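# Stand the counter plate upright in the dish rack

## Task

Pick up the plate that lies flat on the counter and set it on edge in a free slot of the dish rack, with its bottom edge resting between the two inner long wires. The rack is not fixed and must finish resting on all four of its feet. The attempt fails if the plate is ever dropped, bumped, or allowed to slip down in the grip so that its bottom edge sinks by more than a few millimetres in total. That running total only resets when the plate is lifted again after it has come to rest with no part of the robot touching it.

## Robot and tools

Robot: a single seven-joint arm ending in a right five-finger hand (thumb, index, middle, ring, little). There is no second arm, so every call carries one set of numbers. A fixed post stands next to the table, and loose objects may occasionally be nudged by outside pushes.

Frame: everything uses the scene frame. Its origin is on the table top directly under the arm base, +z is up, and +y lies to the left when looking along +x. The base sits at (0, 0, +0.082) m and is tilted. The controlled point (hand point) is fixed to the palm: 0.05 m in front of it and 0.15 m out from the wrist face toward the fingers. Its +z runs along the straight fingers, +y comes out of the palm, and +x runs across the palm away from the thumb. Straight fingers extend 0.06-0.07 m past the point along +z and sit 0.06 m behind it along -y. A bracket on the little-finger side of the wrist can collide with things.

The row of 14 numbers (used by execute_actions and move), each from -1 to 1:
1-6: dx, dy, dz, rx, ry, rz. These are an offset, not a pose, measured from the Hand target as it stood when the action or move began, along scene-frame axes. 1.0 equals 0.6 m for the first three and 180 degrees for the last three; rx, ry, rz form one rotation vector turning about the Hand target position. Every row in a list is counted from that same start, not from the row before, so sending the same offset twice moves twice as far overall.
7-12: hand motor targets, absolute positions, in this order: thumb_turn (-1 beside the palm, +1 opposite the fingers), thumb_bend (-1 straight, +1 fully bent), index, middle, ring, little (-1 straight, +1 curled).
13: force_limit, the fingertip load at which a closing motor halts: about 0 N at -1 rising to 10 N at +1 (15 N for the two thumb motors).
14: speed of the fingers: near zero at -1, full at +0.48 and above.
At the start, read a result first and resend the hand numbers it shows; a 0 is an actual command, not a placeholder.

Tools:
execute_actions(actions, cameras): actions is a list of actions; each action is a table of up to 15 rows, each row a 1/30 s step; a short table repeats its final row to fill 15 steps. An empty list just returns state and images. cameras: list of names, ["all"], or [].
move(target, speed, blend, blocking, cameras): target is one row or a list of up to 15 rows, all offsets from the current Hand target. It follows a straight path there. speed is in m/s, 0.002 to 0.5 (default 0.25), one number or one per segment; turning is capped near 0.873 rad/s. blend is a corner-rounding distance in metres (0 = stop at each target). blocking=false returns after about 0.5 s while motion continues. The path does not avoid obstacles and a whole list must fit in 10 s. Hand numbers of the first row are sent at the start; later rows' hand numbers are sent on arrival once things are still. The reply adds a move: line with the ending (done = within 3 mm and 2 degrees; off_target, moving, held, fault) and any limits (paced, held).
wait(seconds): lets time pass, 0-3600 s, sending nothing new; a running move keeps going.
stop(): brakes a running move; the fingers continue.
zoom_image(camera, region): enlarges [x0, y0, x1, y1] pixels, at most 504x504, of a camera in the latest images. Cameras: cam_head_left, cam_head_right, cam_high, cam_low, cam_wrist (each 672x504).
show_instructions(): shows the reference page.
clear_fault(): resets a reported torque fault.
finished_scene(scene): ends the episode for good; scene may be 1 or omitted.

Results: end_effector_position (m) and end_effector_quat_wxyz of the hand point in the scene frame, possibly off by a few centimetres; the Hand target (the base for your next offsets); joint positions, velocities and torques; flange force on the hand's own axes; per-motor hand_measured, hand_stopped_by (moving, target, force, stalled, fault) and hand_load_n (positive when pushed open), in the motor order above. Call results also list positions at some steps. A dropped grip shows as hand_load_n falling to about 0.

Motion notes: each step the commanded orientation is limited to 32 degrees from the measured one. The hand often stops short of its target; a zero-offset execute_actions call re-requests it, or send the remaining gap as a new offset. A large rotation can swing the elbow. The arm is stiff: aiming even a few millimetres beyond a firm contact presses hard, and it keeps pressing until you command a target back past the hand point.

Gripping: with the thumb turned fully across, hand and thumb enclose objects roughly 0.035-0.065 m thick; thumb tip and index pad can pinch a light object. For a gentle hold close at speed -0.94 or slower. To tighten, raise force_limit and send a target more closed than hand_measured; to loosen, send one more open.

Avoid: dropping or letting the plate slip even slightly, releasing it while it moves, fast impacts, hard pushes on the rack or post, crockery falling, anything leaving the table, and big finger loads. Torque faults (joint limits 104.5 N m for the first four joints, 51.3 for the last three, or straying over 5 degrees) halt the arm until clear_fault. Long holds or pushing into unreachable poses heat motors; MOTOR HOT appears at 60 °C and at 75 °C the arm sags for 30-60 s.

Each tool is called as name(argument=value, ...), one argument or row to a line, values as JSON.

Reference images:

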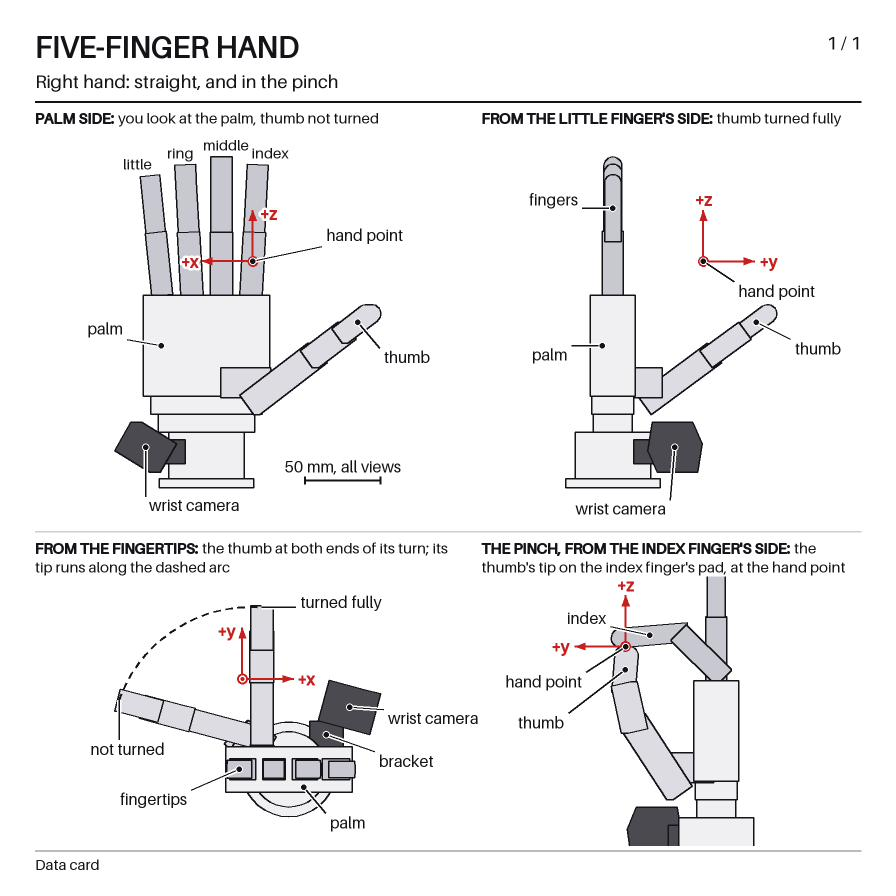

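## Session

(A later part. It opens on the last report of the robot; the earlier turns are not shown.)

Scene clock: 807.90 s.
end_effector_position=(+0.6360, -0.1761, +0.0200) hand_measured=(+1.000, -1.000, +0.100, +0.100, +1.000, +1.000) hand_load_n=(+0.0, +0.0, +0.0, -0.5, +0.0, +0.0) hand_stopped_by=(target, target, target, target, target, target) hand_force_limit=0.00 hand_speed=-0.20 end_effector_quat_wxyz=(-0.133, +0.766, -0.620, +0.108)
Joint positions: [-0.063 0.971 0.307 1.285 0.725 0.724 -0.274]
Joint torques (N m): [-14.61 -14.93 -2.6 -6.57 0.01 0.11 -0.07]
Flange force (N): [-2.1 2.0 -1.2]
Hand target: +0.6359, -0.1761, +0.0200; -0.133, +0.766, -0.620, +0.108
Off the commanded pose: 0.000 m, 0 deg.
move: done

move(
  target=[
    [0, 0, 0.0045, 0, 0, 0, 1, -1, 0.1, 0.1, 1, 1, 0, -0.2],
    [-0.0245, -0.0052, 0.0045, 0, 0, 0, 1, -1, 0.1, 0.1, 1, 1, 0, -0.2],
  ],
  speed=0.03,
  cameras=["cam_wrist", "cam_low"],
)

zoom_image(
  camera="cam_low",
  region=[230, 220, 310, 280],
)

zoom_image(
  camera="cam_wrist",
  region=[280, 60, 520, 330],
)

Scene clock: 839.87 s.
end_effector_position=(+0.6213, -0.1792, +0.0227) hand_measured=(+1.000, -1.000, +0.100, +0.100, +1.000, +1.000) hand_load_n=(+0.0, +0.0, +0.0, +0.0, +0.0, +0.0) hand_stopped_by=(target, target, target, target, target, target) hand_force_limit=0.00 hand_speed=-0.20 end_effector_quat_wxyz=(-0.133, +0.766, -0.620, +0.108)
Joint positions: [-0.08 0.939 0.323 1.351 0.74 0.697 -0.301]
Joint torques (N m): [-15.03 -15.14 -2.96 -7.12 0.07 -0.19 -0.07]
Flange force (N): [-2.2 2.8 0.0]
Hand target: +0.6213, -0.1792, +0.0227; -0.133, +0.766, -0.620, +0.108
Off the commanded pose: 0.000 m, 0 deg.
move: done
cam_wrist: T_world_to_cam=[[-0.86706, -0.41304, -0.27858, 0.47049], [-0.49514, 0.77632, 0.39007, 0.44477], [0.05515, 0.47615, -0.87763, 0.18176]] pos_world=[0.61814, -0.2375, 0.1171]
Images, in order (width x height): cam_low 672x504, cam_wrist 672x504.

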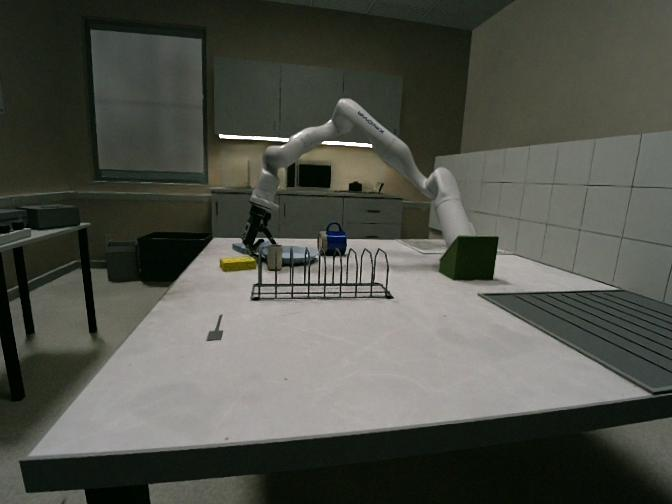

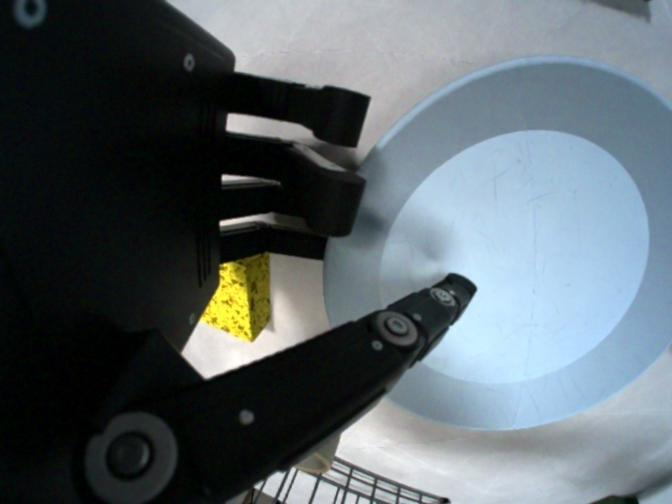

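Scaled by 6.300 from the camera's image (finer frame: 960x720).

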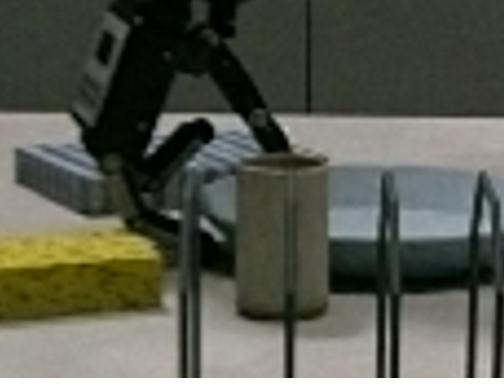

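Scaled by 1.867 from the camera's image (finer frame: 960x720).

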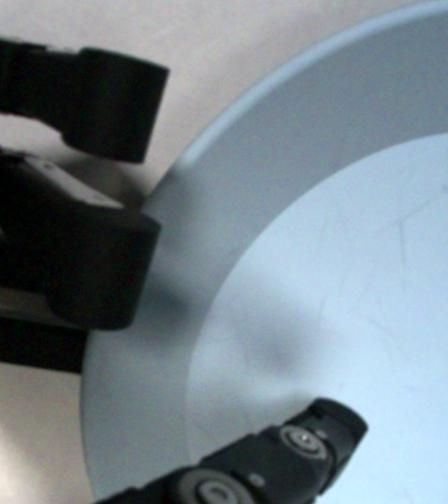

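move(
  target=[-0.0049, -0.001, 0, 0, 0, 0, 1, -1, 0.1, 0.1, 1, 1, 0, -0.2],
  speed=0.02,
)

move(
  target=[-0.0033, -0.0007, 0, 0, 0, 0, 1, -1, 0.1, 0.1, 1, 1, 0, -0.2],
  speed=0.02,
)

Scene clock: 847.90 s.
end_effector_position=(+0.6183, -0.1798, +0.0227) hand_measured=(+1.000, -1.000, +0.100, +0.100, +1.000, +1.000) hand_load_n=(+0.0, +0.0, +0.0, +0.5, +0.0, +0.0) hand_stopped_by=(target, target, target, target, target, target) hand_force_limit=0.00 hand_speed=-0.20 end_effector_quat_wxyz=(-0.133, +0.766, -0.620, +0.108)
Joint positions: [-0.083 0.933 0.327 1.364 0.744 0.691 -0.306]
Joint torques (N m): [-14.92 -15.01 -2.96 -7.09 0.05 -0.19 -0.06]
Flange force (N): [-2.3 2.8 -0.1]
Hand target: +0.6183, -0.1798, +0.0227; -0.133, +0.766, -0.620, +0.108
Off the commanded pose: 0.000 m, 0 deg.
move: done

Scene clock: 848.40 s.
end_effector_position=(+0.6163, -0.1802, +0.0227) hand_measured=(+1.000, -1.000, +0.100, +0.100, +1.000, +1.000) hand_load_n=(+0.0, +0.0, +0.0, +0.0, +0.0, +0.0) hand_stopped_by=(target, target, target, target, target, target) hand_force_limit=0.00 hand_speed=-0.20 end_effector_quat_wxyz=(-0.133, +0.766, -0.620, +0.108)
Joint positions: [-0.085 0.93 0.329 1.373 0.746 0.687 -0.31]
Joint torques (N m): [-14.86 -14.97 -2.93 -7.08 0.04 -0.18 -0.06]
Flange force (N): [-2.3 2.8 0.0]
Hand target: +0.6163, -0.1802, +0.0227; -0.133, +0.766, -0.620, +0.108
Off the commanded pose: 0.000 m, 0 deg.
move: done

move(
  target=[-0.0033, -0.0007, 0, 0, 0, 0, 1, -1, 0.1, 0.1, 1, 1, 0, -0.2],
  speed=0.02,
)

move(
  target=[-0.0033, -0.0007, 0, 0, 0, 0, 1, -1, 0.1, 0.1, 1, 1, 0, -0.2],
  speed=0.02,
  cameras=["cam_wrist"],
)

zoom_image(
  camera="cam_wrist",
  region=[280, 60, 520, 330],
)

Scene clock: 857.37 s.
end_effector_position=(+0.6144, -0.1806, +0.0227) hand_measured=(+1.000, -1.000, +0.100, +0.100, +1.000, +1.000) hand_load_n=(+0.0, -0.5, +0.0, +1.0, +0.0, +0.0) hand_stopped_by=(target, target, target, target, target, target) hand_force_limit=0.00 hand_speed=-0.20 end_effector_quat_wxyz=(-0.133, +0.766, -0.620, +0.108)
Joint positions: [-0.087 0.926 0.331 1.382 0.748 0.682 -0.314]
Joint torques (N m): [-14.73 -14.92 -2.88 -6.82 0.04 0.05 -0.06]
Flange force (N): [-2.3 2.3 0.5]
Hand target: +0.6144, -0.1806, +0.0227; -0.133, +0.766, -0.620, +0.108
Off the commanded pose: 0.000 m, 0 deg.
move: done

Scene clock: 857.87 s.
end_effector_position=(+0.6124, -0.1810, +0.0227) hand_measured=(+1.000, -1.000, +0.100, +0.100, +1.000, +1.000) hand_load_n=(+0.0, +0.0, +0.0, +1.0, +0.0, +0.0) hand_stopped_by=(target, target, target, target, target, target) hand_force_limit=0.00 hand_speed=-0.20 end_effector_quat_wxyz=(-0.133, +0.766, -0.620, +0.108)
Joint positions: [-0.089 0.922 0.334 1.39 0.751 0.678 -0.317]
Joint torques (N m): [-14.7 -14.83 -2.88 -6.77 0.03 0.06 -0.07]
Flange force (N): [-2.2 2.2 0.5]
Hand target: +0.6124, -0.1811, +0.0227; -0.133, +0.766, -0.620, +0.108
Off the commanded pose: 0.000 m, 0 deg.
move: done
cam_wrist: T_world_to_cam=[[-0.86712, -0.4129, -0.2786, 0.4621], [-0.49503, 0.7764, 0.39007, 0.44171], [0.05525, 0.47615, -0.87763, 0.18305]] pos_world=[0.60924, -0.2393, 0.1171]

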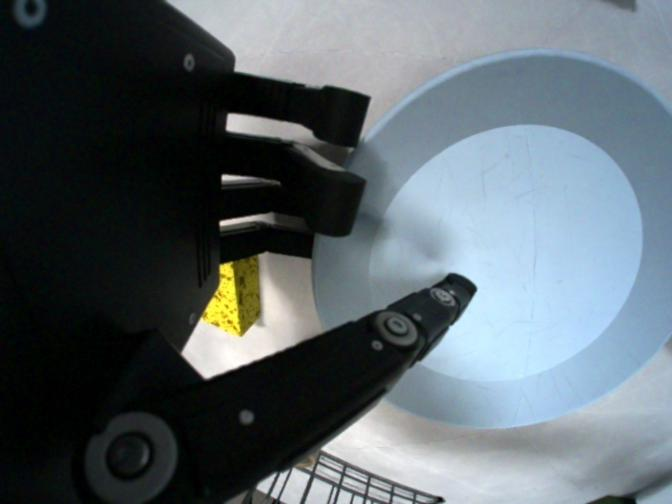

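Scaled by 1.867 from the camera's image (finer frame: 960x720).

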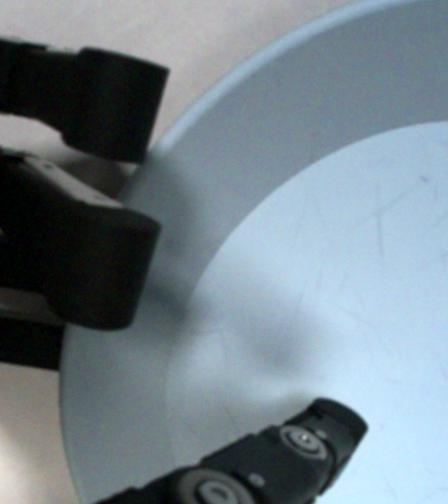

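move(
  target=[
    [0.0125, -0.0018, 0, 0, 0, 0, 1, -1, 0.1, 0.1, 1, 1, 0, -0.2],
    [0.0126, -0.0018, 0, 0, 0, 0, 1, -1, 0.2, 0.2, 1, 1, 0, -0.2],
  ],
  speed=0.04,
)

move(
  target=[0, 0, -0.01167, 0, 0, 0, 1, -1, 0.2, 0.2, 1, 1, 0, -0.2],
  speed=0.03,
  cameras=["cam_wrist", "cam_low"],
)

zoom_image(
  camera="cam_wrist",
  region=[280, 60, 520, 330],
)

Scene clock: 951.07 s.
end_effector_position=(+0.6199, -0.1821, +0.0227) hand_measured=(+1.000, -1.000, +0.200, +0.200, +1.000, +1.000) hand_load_n=(+0.0, -0.5, +0.0, +2.0, +0.0, +0.0) hand_stopped_by=(target, target, target, target, target, target) hand_force_limit=0.00 hand_speed=-0.20 end_effector_quat_wxyz=(-0.133, +0.766, -0.620, +0.108)
Joint positions: [-0.077 0.933 0.324 1.356 0.741 0.695 -0.298]
Joint torques (N m): [-15.52 -15.64 -3.16 -7.44 0.04 -0.18 -0.05]
Motor temperatures (°C): [27 29 24 27 27 31 33]
Flange force (N): [-2.4 3.4 1.3]
Hand target: +0.6199, -0.1821, +0.0227; -0.133, +0.766, -0.620, +0.108
Off the commanded pose: 0.000 m, 0 deg.
move: done

Scene clock: 951.57 s.
end_effector_position=(+0.6199, -0.1821, +0.0157) hand_measured=(+1.000, -1.000, +0.200, +0.200, +1.000, +1.000) hand_load_n=(+0.0, +0.0, +0.0, +0.5, +0.0, +0.5) hand_stopped_by=(target, target, target, target, target, target) hand_force_limit=0.00 hand_speed=-0.20 end_effector_quat_wxyz=(-0.134, +0.766, -0.620, +0.108)
Joint positions: [-0.071 0.941 0.327 1.36 0.746 0.68 -0.302]
Joint torques (N m): [-14.99 -15.1 -2.93 -7.12 0.07 -0.18 -0.06]
Flange force (N): [-2.3 3.1 -0.2]
Hand target: +0.6199, -0.1821, +0.0157; -0.133, +0.766, -0.620, +0.108
Off the commanded pose: 0.000 m, 0 deg.
move: done
cam_wrist: T_world_to_cam=[[-0.86707, -0.41297, -0.27864, 0.46627], [-0.49511, 0.77636, 0.39004, 0.44906], [0.05525, 0.47615, -0.87763, 0.1771]] pos_world=[0.61684, -0.2404, 0.1102]
Images, in order (width x height): cam_low 672x504, cam_wrist 672x504.

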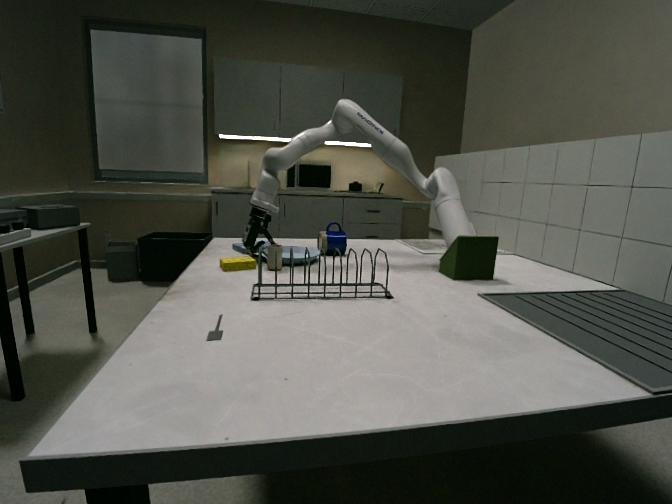

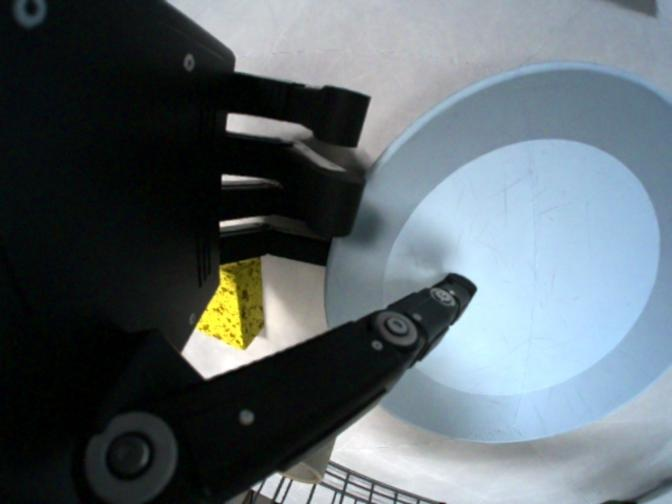

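Scaled by 1.867 from the camera's image (finer frame: 960x720).

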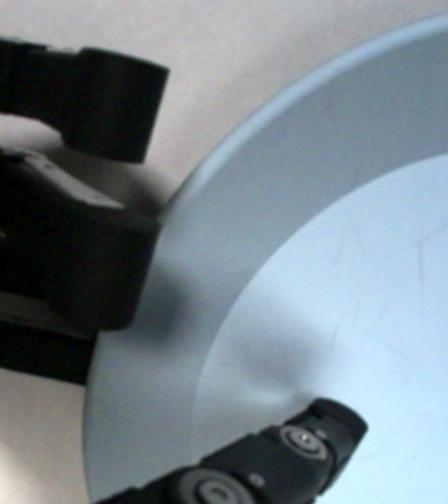

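move(
  target=[-0.005, -0.001, 0, 0, 0, 0, 1, -1, 0.2, 0.2, 1, 1, 0, -0.2],
  speed=0.02,
)

move(
  target=[0, 0, 0, 0, 0, 0, 1, -0.4, 0.2, 0.2, 1, 1, -0.7, -0.85],
  speed=0.02,
  cameras=["cam_wrist", "cam_low"],
)

zoom_image(
  camera="cam_wrist",
  region=[280, 60, 520, 330],
)

zoom_image(
  camera="cam_low",
  region=[230, 220, 310, 280],
)

Scene clock: 961.93 s.
end_effector_position=(+0.6169, -0.1827, +0.0157) hand_measured=(+1.000, -1.000, +0.200, +0.200, +1.000, +1.000) hand_load_n=(+0.0, +0.0, +0.0, +0.0, +0.0, +0.0) hand_stopped_by=(target, target, target, target, target, target) hand_force_limit=0.00 hand_speed=-0.20 end_effector_quat_wxyz=(-0.133, +0.766, -0.620, +0.108)
Joint positions: [-0.074 0.935 0.331 1.373 0.749 0.674 -0.308]
Joint torques (N m): [-14.89 -15.04 -2.89 -7 0.08 -0.2 -0.05]
Flange force (N): [-2.3 2.6 -0.1]
Hand target: +0.6169, -0.1827, +0.0157; -0.133, +0.766, -0.620, +0.108
Off the commanded pose: 0.000 m, 0 deg.
move: done

Scene clock: 965.00 s.
end_effector_position=(+0.6169, -0.1827, +0.0157) hand_measured=(+1.000, -0.400, +0.200, +0.200, +1.000, +1.000) hand_load_n=(+0.0, +0.0, +0.0, +0.0, +0.0, +0.0) hand_stopped_by=(target, target, target, target, target, target) hand_force_limit=-0.70 hand_speed=-0.85 end_effector_quat_wxyz=(-0.133, +0.766, -0.620, +0.108)
Joint positions: [-0.074 0.935 0.331 1.373 0.749 0.674 -0.308]
Joint torques (N m): [-14.9 -15.05 -2.94 -7.04 0.05 -0.19 -0.05]
Flange force (N): [-2.3 2.8 -0.1]
Hand target: +0.6169, -0.1827, +0.0157; -0.133, +0.766, -0.620, +0.108
Off the commanded pose: 0.000 m, 0 deg.
move: done
cam_wrist: T_world_to_cam=[[-0.86708, -0.41301, -0.27856, 0.46338], [-0.49511, 0.77634, 0.39009, 0.44807], [0.05515, 0.47615, -0.87763, 0.17752]] pos_world=[0.61384, -0.241, 0.11009]
Images, in order (width x height): cam_low 672x504, cam_wrist 672x504.

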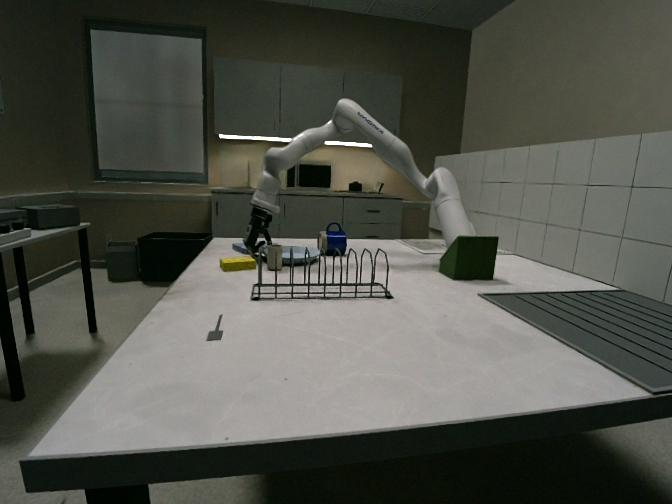

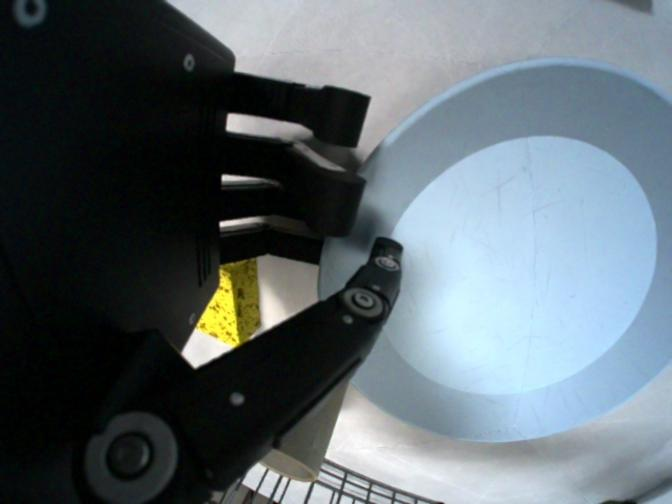

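Scaled by 1.867 from the camera's image (finer frame: 960x720).

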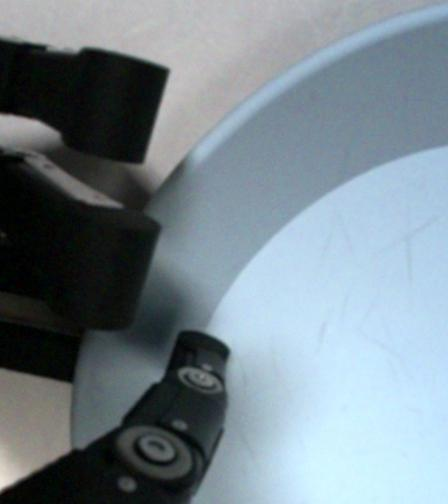

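Scaled by 6.300 from the camera's image (finer frame: 960x720).

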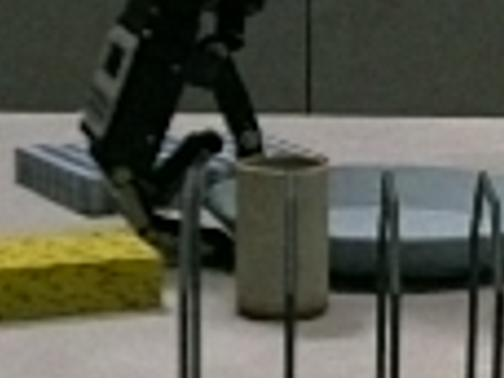

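move(
  target=[0, 0, 0, 0, 0, 0, 1, -0.1, 0.2, 0.2, 1, 1, -0.7, -0.9],
  speed=0.02,
  cameras=["cam_wrist"],
)

zoom_image(
  camera="cam_wrist",
  region=[280, 60, 520, 330],
)

Scene clock: 972.70 s.
end_effector_position=(+0.6169, -0.1827, +0.0157) hand_measured=(+1.000, -0.248, +0.200, +0.200, +1.000, +1.000) hand_load_n=(+0.5, +2.0, +0.0, +0.5, +0.0, +0.0) hand_stopped_by=(target, force, target, target, target, target) hand_force_limit=-0.70 hand_speed=-0.90 end_effector_quat_wxyz=(-0.133, +0.766, -0.620, +0.108)
Joint positions: [-0.074 0.935 0.331 1.373 0.749 0.674 -0.308]
Joint torques (N m): [-15.01 -15.12 -2.99 -7.32 0.14 -0.36 -0.07]
Flange force (N): [-2.4 3.3 -0.4]
Hand target: +0.6169, -0.1827, +0.0157; -0.133, +0.766, -0.620, +0.108
Off the commanded pose: 0.000 m, 0 deg.
move: done
cam_wrist: T_world_to_cam=[[-0.86708, -0.41304, -0.2785, 0.46337], [-0.4951, 0.77639, 0.38998, 0.44809], [0.05515, 0.47603, -0.8777, 0.1775]] pos_world=[0.61384, -0.241, 0.1101]

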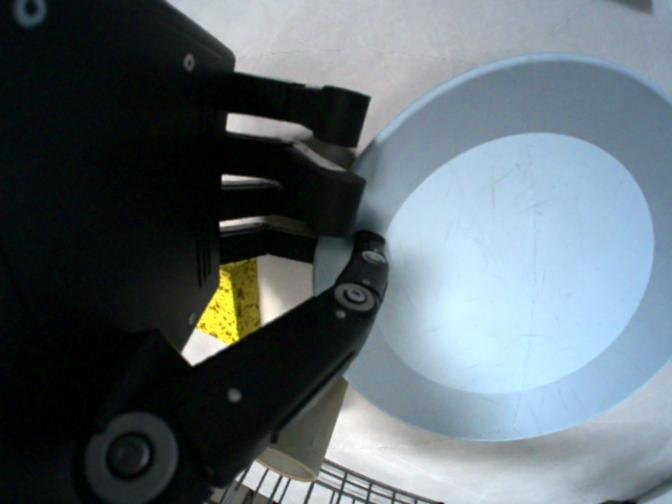

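Scaled by 1.867 from the camera's image (finer frame: 960x720).

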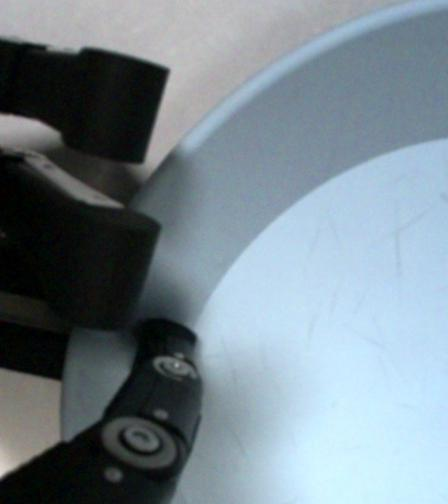

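move(
  target=[0, 0, 0, 0, 0, 0, 1, -0.248, 0.35, 0.35, 1, 1, -0.3, -0.92],
  speed=0.02,
  cameras=["cam_wrist", "cam_low"],
)

zoom_image(
  camera="cam_wrist",
  region=[280, 60, 520, 330],
)

Scene clock: 981.27 s.
end_effector_position=(+0.6169, -0.1827, +0.0157) hand_measured=(+1.000, -0.248, +0.258, +0.212, +1.000, +1.000) hand_load_n=(+0.5, +2.5, +4.0, +3.5, +0.0, +0.0) hand_stopped_by=(target, target, force, force, target, target) hand_force_limit=-0.30 hand_speed=-0.92 end_effector_quat_wxyz=(-0.133, +0.766, -0.620, +0.108)
Joint positions: [-0.074 0.935 0.331 1.373 0.749 0.674 -0.308]
Joint torques (N m): [-15.35 -15.63 -3.05 -7.22 0.06 -0.12 -0.06]
Flange force (N): [-2.4 2.9 1.3]
Hand target: +0.6169, -0.1827, +0.0157; -0.133, +0.766, -0.620, +0.108
Off the commanded pose: 0.000 m, 0 deg.
move: done
cam_wrist: T_world_to_cam=[[-0.86708, -0.41303, -0.27852, 0.46337], [-0.4951, 0.77638, 0.39002, 0.44808], [0.05515, 0.47607, -0.87767, 0.17751]] pos_world=[0.61384, -0.241, 0.1101]
Images, in order (width x height): cam_low 672x504, cam_wrist 672x504.

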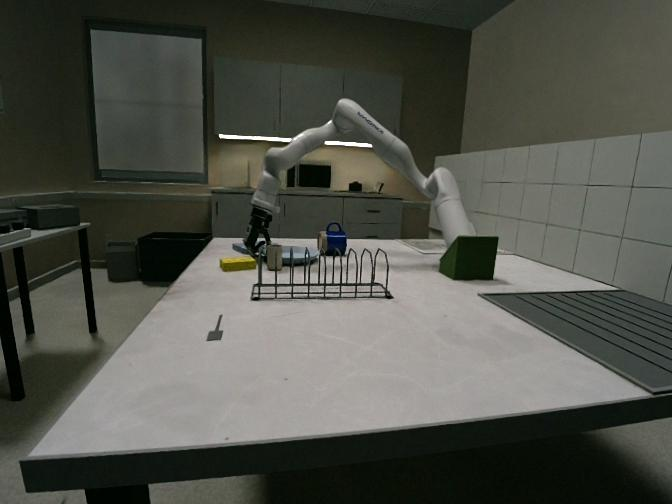

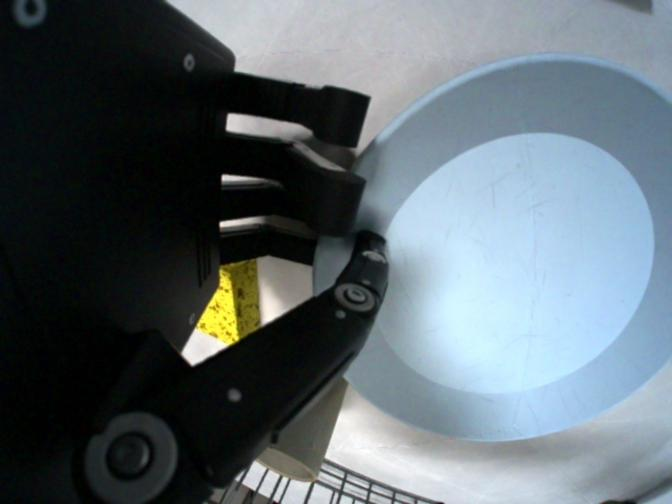

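Scaled by 1.867 from the camera's image (finer frame: 960x720).

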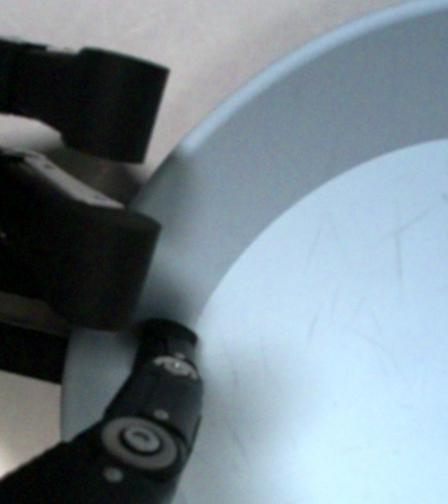

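move(
  target=[0, 0, 0, 0, 0, 0, 1, -0.248, 0.45, 0.45, 1, 1, 0.2, -0.92],
  speed=0.02,
)

Scene clock: 991.67 s.
end_effector_position=(+0.6169, -0.1827, +0.0157) hand_measured=(+1.000, -0.250, +0.270, +0.226, +1.000, +1.000) hand_load_n=(+0.5, +3.0, +6.5, +6.5, +0.0, +0.0) hand_stopped_by=(target, target, force, force, target, target) hand_force_limit=0.20 hand_speed=-0.92 end_effector_quat_wxyz=(-0.133, +0.766, -0.620, +0.108)
Joint positions: [-0.074 0.935 0.331 1.373 0.749 0.674 -0.308]
Joint torques (N m): [-15.43 -15.65 -3.13 -7.35 0.05 -0.22 -0.06]
Flange force (N): [-2.4 3.2 1.2]
Hand target: +0.6169, -0.1827, +0.0157; -0.133, +0.766, -0.620, +0.108
Off the commanded pose: 0.000 m, 0 deg.
move: done

move(
  target=[-0.0015, -0.0015, 0.0375, 0.0087, -0.0408, 0, 1, -0.248, 0.45, 0.45, 1, 1, 0.2, -0.92],
  speed=0.04,
  cameras=["cam_wrist", "cam_low", "cam_high"],
)

zoom_image(
  camera="cam_low",
  region=[230, 200, 350, 290],
)

zoom_image(
  camera="cam_high",
  region=[180, 120, 350, 270],
)

Scene clock: 1065.10 s.
end_effector_position=(+0.6160, -0.1836, +0.0382) hand_measured=(+1.000, -0.250, +0.270, +0.226, +1.000, +1.000) hand_load_n=(+0.0, +4.0, +5.0, +6.0, +0.0, +0.0) hand_stopped_by=(target, target, force, force, target, target) hand_force_limit=0.20 hand_speed=-0.92 end_effector_quat_wxyz=(-0.183, +0.755, -0.612, +0.148)
Joint positions: [-0.149 0.85 0.414 1.543 0.849 0.479 -0.43]
Joint torques (N m): [-14.71 -14.19 -3.15 -7.8 0.19 -0.73 -0.12]
Flange force (N): [-2.2 3.2 0.9]
Hand target: +0.6160, -0.1836, +0.0382; -0.183, +0.755, -0.612, +0.148
Off the commanded pose: 0.000 m, 0 deg.
move: done
cam_wrist: T_world_to_cam=[[-0.82364, -0.40371, -0.39828, 0.44803], [-0.54224, 0.7663, 0.34461, 0.46845], [0.16608, 0.4998, -0.85007, 0.13276]] pos_world=[0.60098, -0.24445, 0.12986]
Images, in order (width x height): cam_high 672x504, cam_low 672x504, cam_wrist 672x504.

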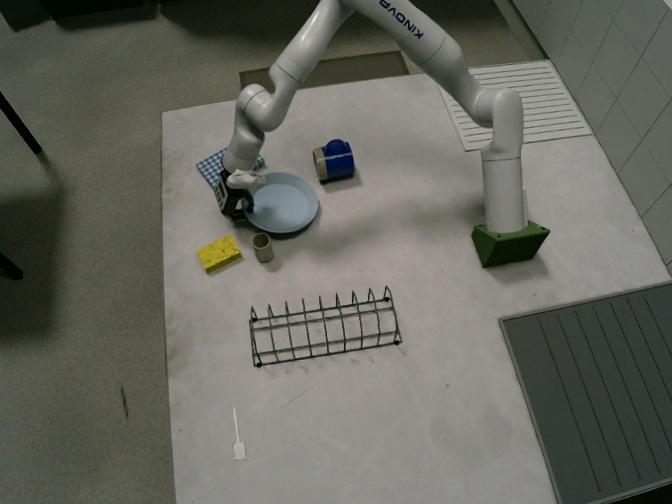

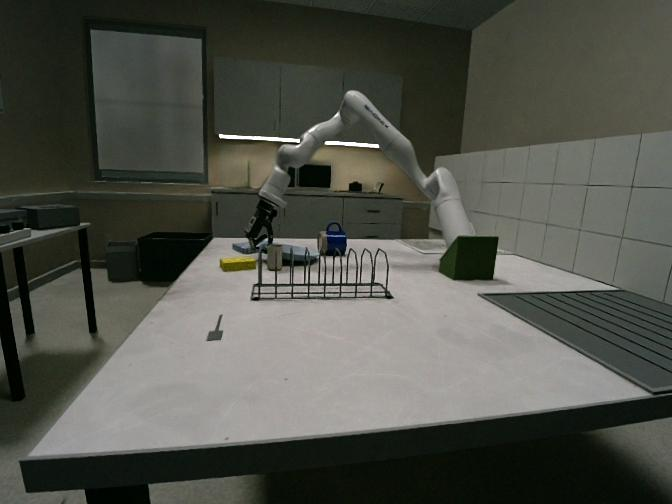

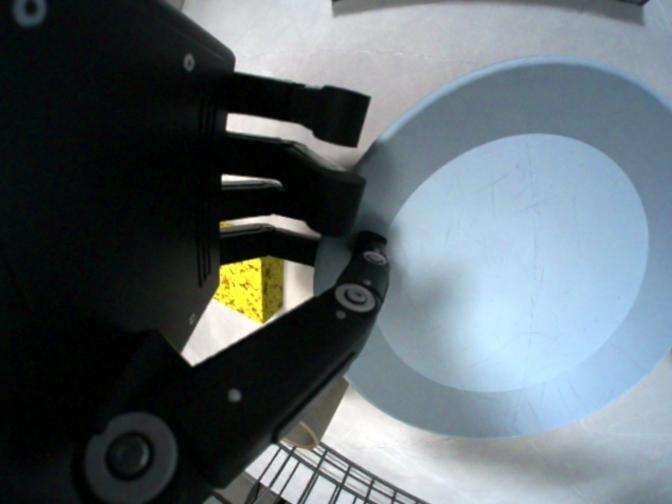

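Scaled by 4.200 from the camera's image (finer frame: 960x720).

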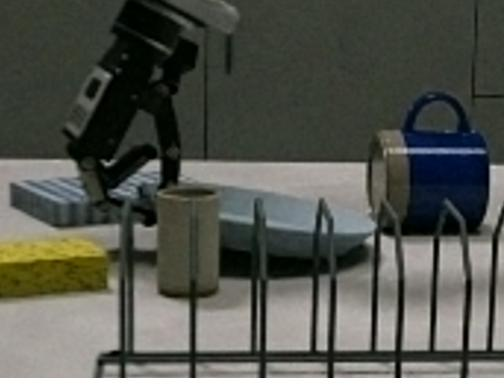

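Scaled by 2.965 from the camera's image (finer frame: 960x720).

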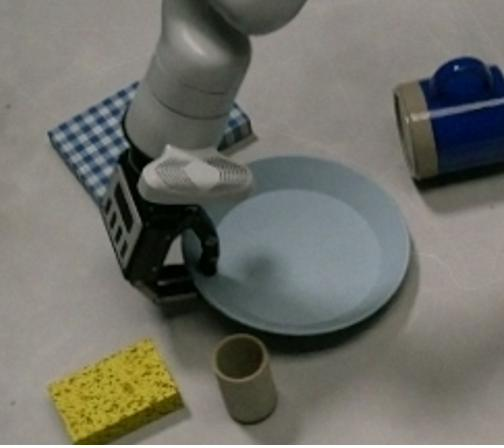

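move(
  target=[
    [-0.0012, -0.0025, 0.0375, 0.0087, -0.0408, 0, 1, -0.248, 0.45, 0.45, 1, 1, 0.2, -0.92],
    [-0.0078, -0.0073, 0.1057, 0.026, -0.1223, 0, 1, -0.248, 0.45, 0.45, 1, 1, 0.2, -0.92],
  ],
  speed=0.05,
  blend=[0.01, 0],
  cameras=["cam_wrist", "cam_low", "cam_high"],
)

zoom_image(
  camera="cam_low",
  region=[230, 200, 350, 290],
)

zoom_image(
  camera="cam_high",
  region=[180, 120, 350, 270],
)

Scene clock: 1081.07 s.
end_effector_position=(+0.6114, -0.1880, +0.1016) hand_measured=(+1.000, -0.250, +0.270, +0.226, +1.000, +1.000) hand_load_n=(+0.0, +5.0, +4.5, +5.5, +0.0, +0.0) hand_stopped_by=(target, target, force, force, target, target) hand_force_limit=0.20 hand_speed=-0.92 end_effector_quat_wxyz=(-0.327, +0.705, -0.571, +0.265)
Joint positions: [-0.595 0.96 1.189 1.965 0.815 -0.424 -0.621]
Joint torques (N m): [-12.66 -9.29 1.56 -7.87 -0.64 -1.44 -0.13]
Flange force (N): [-3.9 5.4 0.3]
Hand target: +0.6114, -0.1880, +0.1016; -0.327, +0.705, -0.571, +0.265
Off the commanded pose: 0.000 m, 0 deg.
move: done
cam_wrist: T_world_to_cam=[[-0.60831, -0.35796, -0.7084, 0.37613], [-0.64361, 0.74476, 0.17634, 0.52251], [0.46446, 0.5632, -0.68343, 0.0022]] pos_world=[0.56407, -0.25575, 0.17581]
Images, in order (width x height): cam_high 672x504, cam_low 672x504, cam_wrist 672x504.

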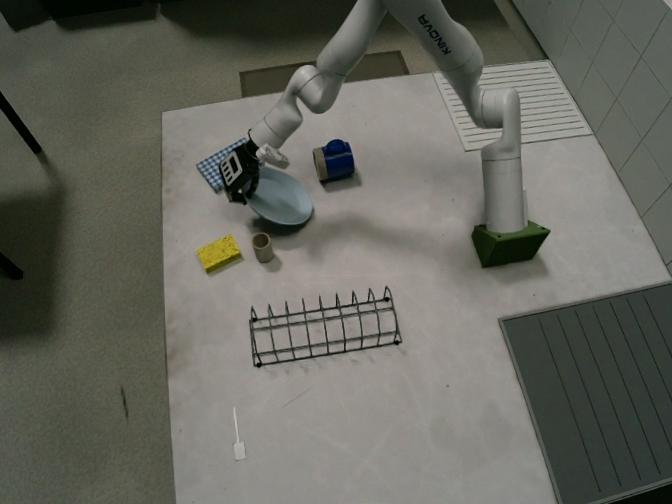

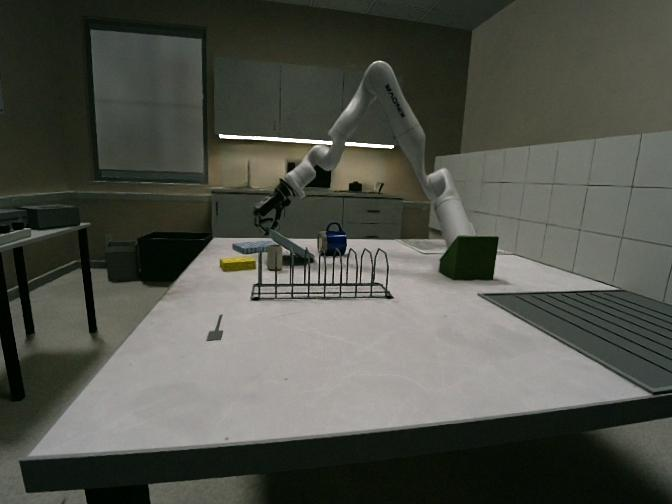

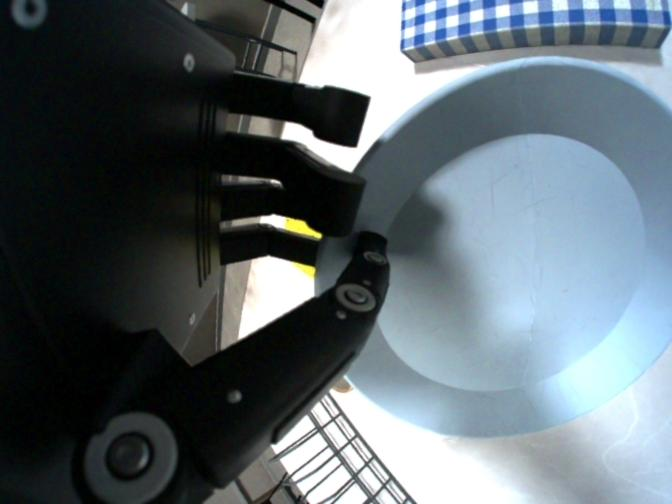

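Scaled by 4.200 from the camera's image (finer frame: 960x720).

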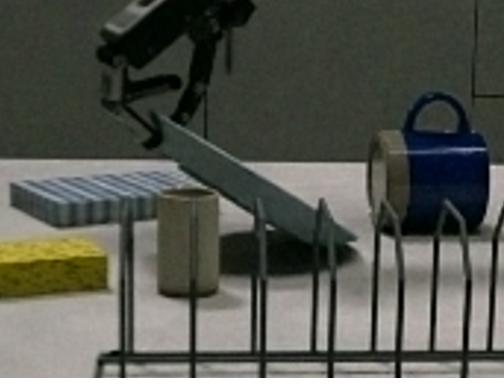

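Scaled by 2.965 from the camera's image (finer frame: 960x720).

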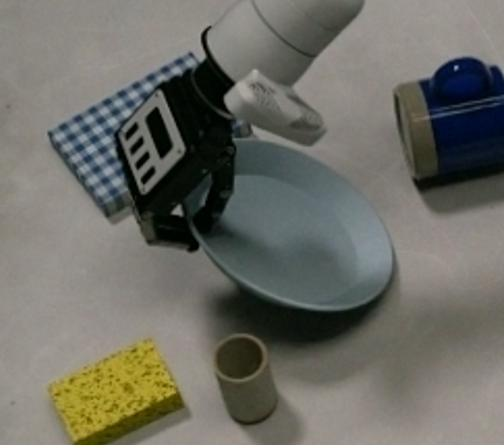

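move(
  target=[
    [-0.0107, -0.0057, 0.0563, 0.0173, -0.0815, 0, 1, -0.248, 0.45, 0.45, 1, 1, 0.2, -0.92],
    [-0.025, -0.012, 0.1085, 0.0347, -0.163, 0, 1, -0.248, 0.45, 0.45, 1, 1, 0.2, -0.92],
  ],
  speed=0.05,
  blend=[0.01, 0],
  cameras=["cam_wrist", "cam_low", "cam_high"],
)

zoom_image(
  camera="cam_low",
  region=[230, 170, 350, 290],
)

zoom_image(
  camera="cam_high",
  region=[180, 120, 350, 270],
)

Scene clock: 1102.53 s.
end_effector_position=(+0.5964, -0.1952, +0.1667) hand_measured=(+1.000, -0.250, +0.270, +0.226, +1.000, +1.000) hand_load_n=(+0.0, +6.5, +3.0, +4.5, +0.0, +0.0) hand_stopped_by=(target, target, force, force, target, target) hand_force_limit=0.20 hand_speed=-0.92 end_effector_quat_wxyz=(-0.499, +0.596, -0.483, +0.403)
Joint positions: [-0.467 1.008 1.266 2.329 0.467 -1.388 -0.211]
Joint torques (N m): [-11.69 -9.32 1.89 -4.52 -0.7 -2.76 -0.15]
Flange force (N): [-5.0 4.7 -1.0]
Hand target: +0.5964, -0.1952, +0.1667; -0.499, +0.596, -0.483, +0.403
Off the commanded pose: 0.000 m, 0 deg.
move: done
cam_wrist: T_world_to_cam=[[-0.17416, -0.26553, -0.94824, 0.20973], [-0.66769, 0.73963, -0.08448, 0.56356], [0.72378, 0.61842, -0.30611, -0.14908]] pos_world=[0.52071, -0.26894, 0.20084]
Images, in order (width x height): cam_high 672x504, cam_low 672x504, cam_wrist 672x504.

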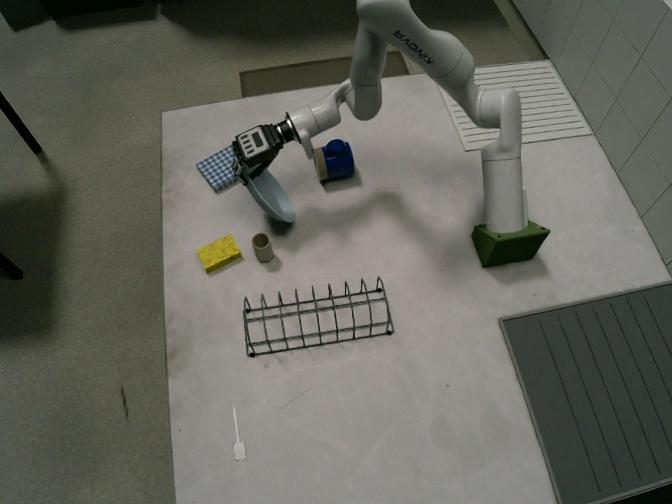

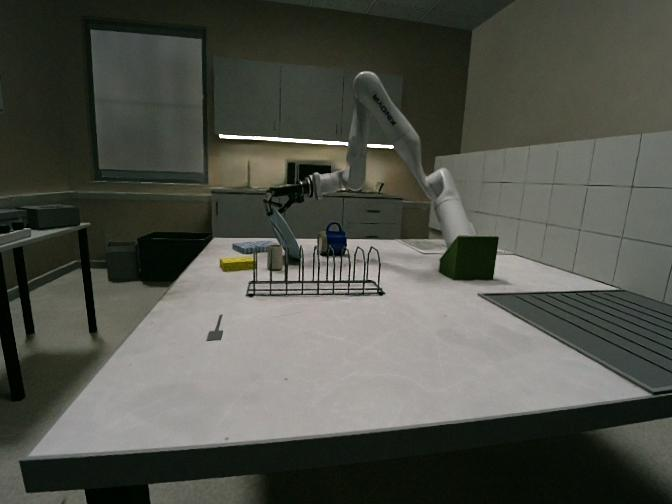

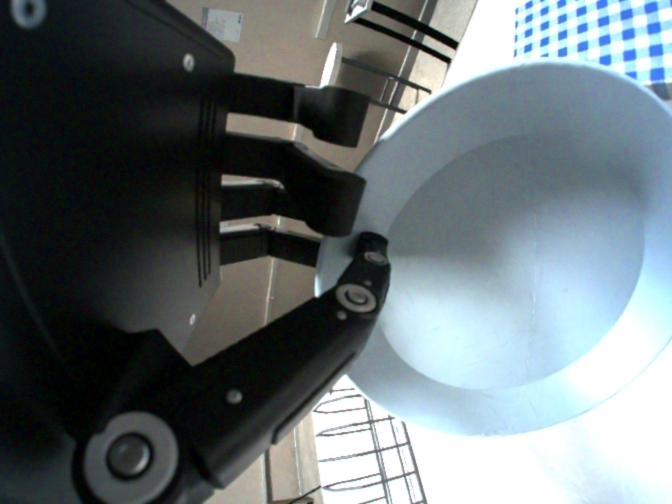

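Scaled by 4.200 from the camera's image (finer frame: 960x720).

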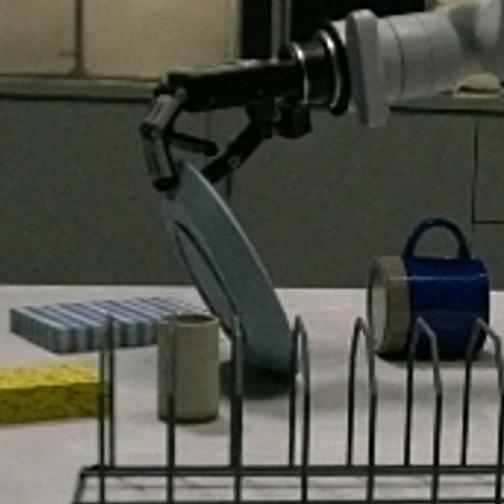

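Scaled by 2.965 from the camera's image (finer frame: 960x720).

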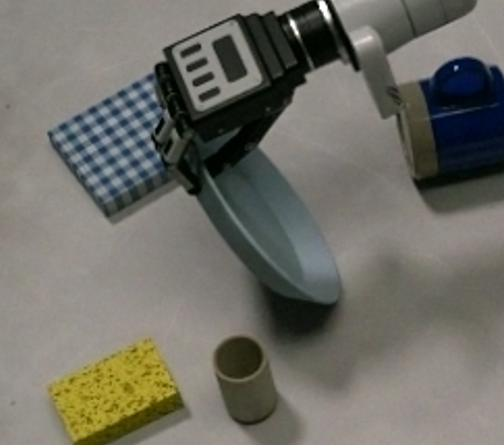

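move(
  target=[0, 0, 0, 0, 0, 0, 1, -0.248, 0.6, 0.6, 1, 1, 0.2, -0.92],
  speed=0.02,
)

Scene clock: 1130.50 s.
end_effector_position=(+0.5963, -0.1952, +0.1667) hand_measured=(+1.000, -0.250, +0.292, +0.232, +1.000, +1.000) hand_load_n=(+0.0, +6.5, +7.0, +6.0, +0.0, +0.0) hand_stopped_by=(target, target, force, force, target, target) hand_force_limit=0.20 hand_speed=-0.92 end_effector_quat_wxyz=(-0.499, +0.596, -0.483, +0.403)
Joint positions: [-0.467 1.008 1.266 2.329 0.467 -1.388 -0.211]
Joint torques (N m): [-11.16 -8.96 2.03 -4.02 -0.64 -2.33 -0.14]
Flange force (N): [-5.1 3.9 -0.7]
Hand target: +0.5963, -0.1952, +0.1667; -0.499, +0.596, -0.483, +0.403
Off the commanded pose: 0.000 m, 0 deg.
move: done

move(
  target=[
    [-0.0003, -0.0103, 0.038, 0.0173, -0.0815, 0, 1, -0.248, 0.6, 0.6, 1, 1, 0.2, -0.92],
    [0.0002, -0.0207, 0.0512, 0.0289, -0.1358, 0, 1, -0.248, 0.6, 0.6, 1, 1, 0.2, -0.92],
  ],
  speed=0.05,
  blend=[0.01, 0],
  cameras=["cam_wrist", "cam_low", "cam_high", "cam_head_left"],
)

zoom_image(
  camera="cam_low",
  region=[230, 170, 350, 290],
)

zoom_image(
  camera="cam_high",
  region=[180, 120, 350, 270],
)

Scene clock: 1148.73 s.
end_effector_position=(+0.5965, -0.2076, +0.1975) hand_measured=(+1.000, -0.250, +0.292, +0.232, +1.000, +1.000) hand_load_n=(+0.0, +9.0, +5.0, +4.0, +0.0, +0.0) hand_stopped_by=(target, target, force, force, target, target) hand_force_limit=0.20 hand_speed=-0.92 end_effector_quat_wxyz=(+0.616, -0.474, +0.384, -0.498)
Joint positions: [-0.07 1.11 1.032 2.308 0.467 -2.098 -0.006]
Joint torques (N m): [-12.78 -12.83 1 -1.64 -0.03 -3.13 -0.11]
Flange force (N): [-5.1 3.8 -2.6]
Hand target: +0.5965, -0.2076, +0.1975; +0.616, -0.474, +0.384, -0.498
Off the commanded pose: 0.000 m, 0 deg.
joint sent to its limit — joint 6 (wrist pitch), lower limit. The joint targets still meet the commanded pose.
move: done
cam_wrist: T_world_to_cam=[[0.23832, -0.17771, -0.95479, 0.00906], [-0.58706, 0.75681, -0.28739, 0.57097], [0.77367, 0.62901, 0.07604, -0.23506]] pos_world=[0.5149, -0.28265, 0.19062]
Images, in order (width x height): cam_head_left 672x504, cam_high 672x504, cam_low 672x504, cam_wrist 672x504.

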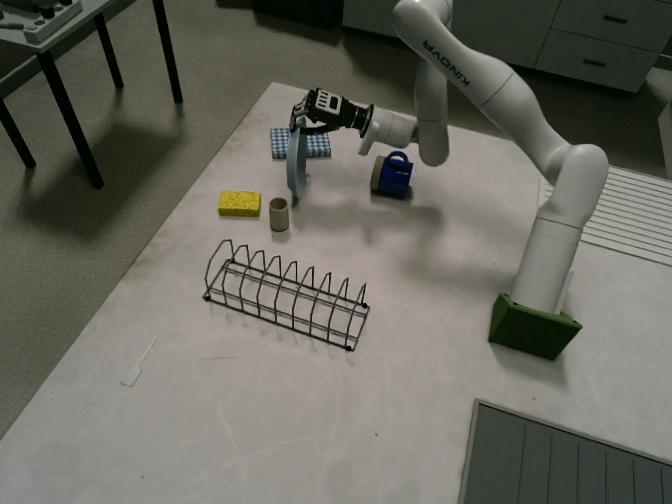

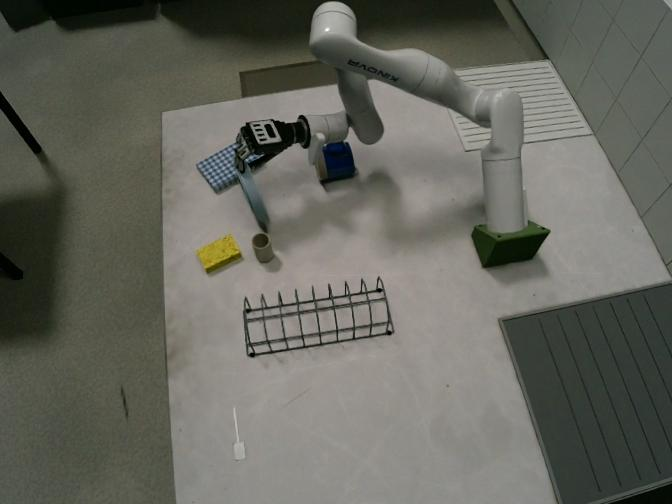

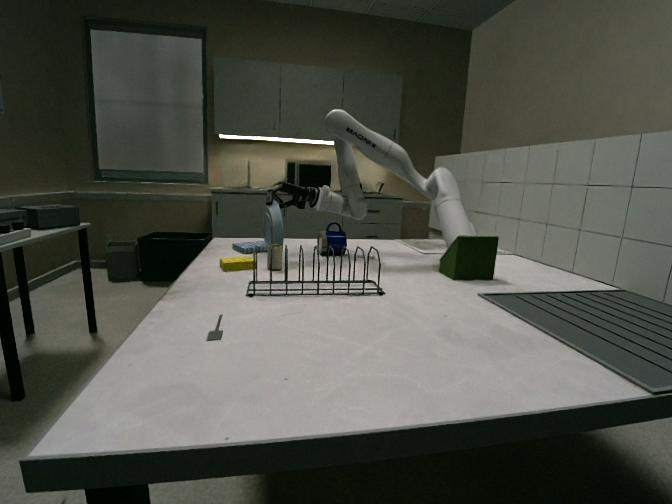

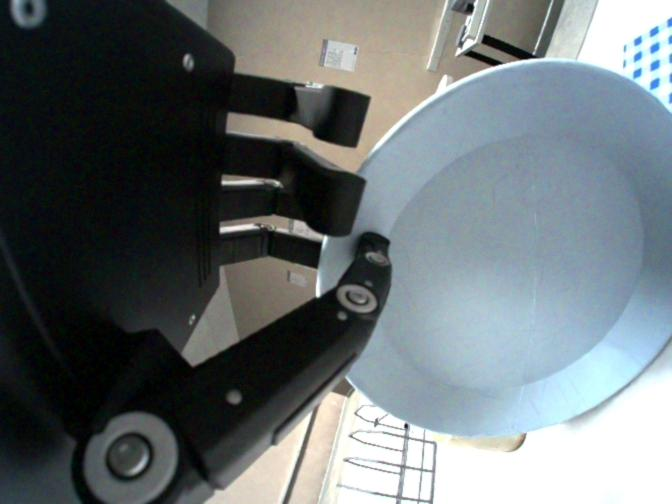

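Scaled by 4.200 from the camera's image (finer frame: 960x720).

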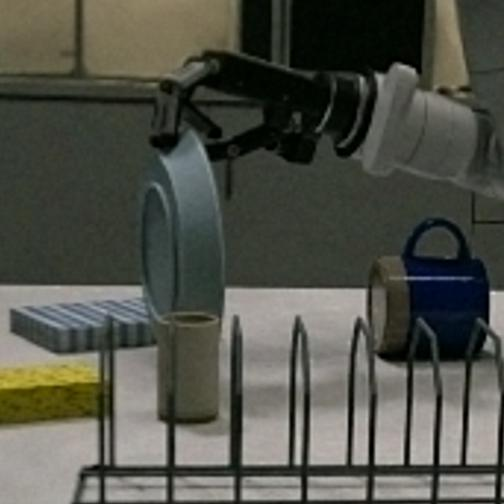

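Scaled by 2.965 from the camera's image (finer frame: 960x720).

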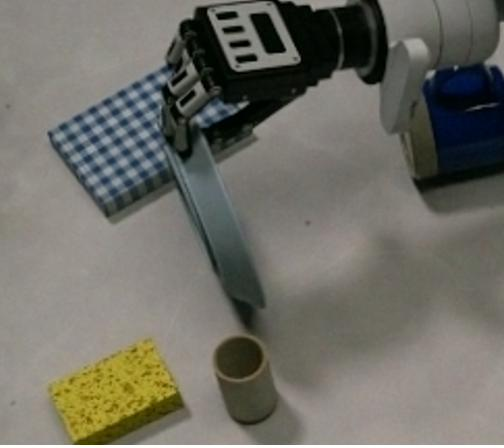

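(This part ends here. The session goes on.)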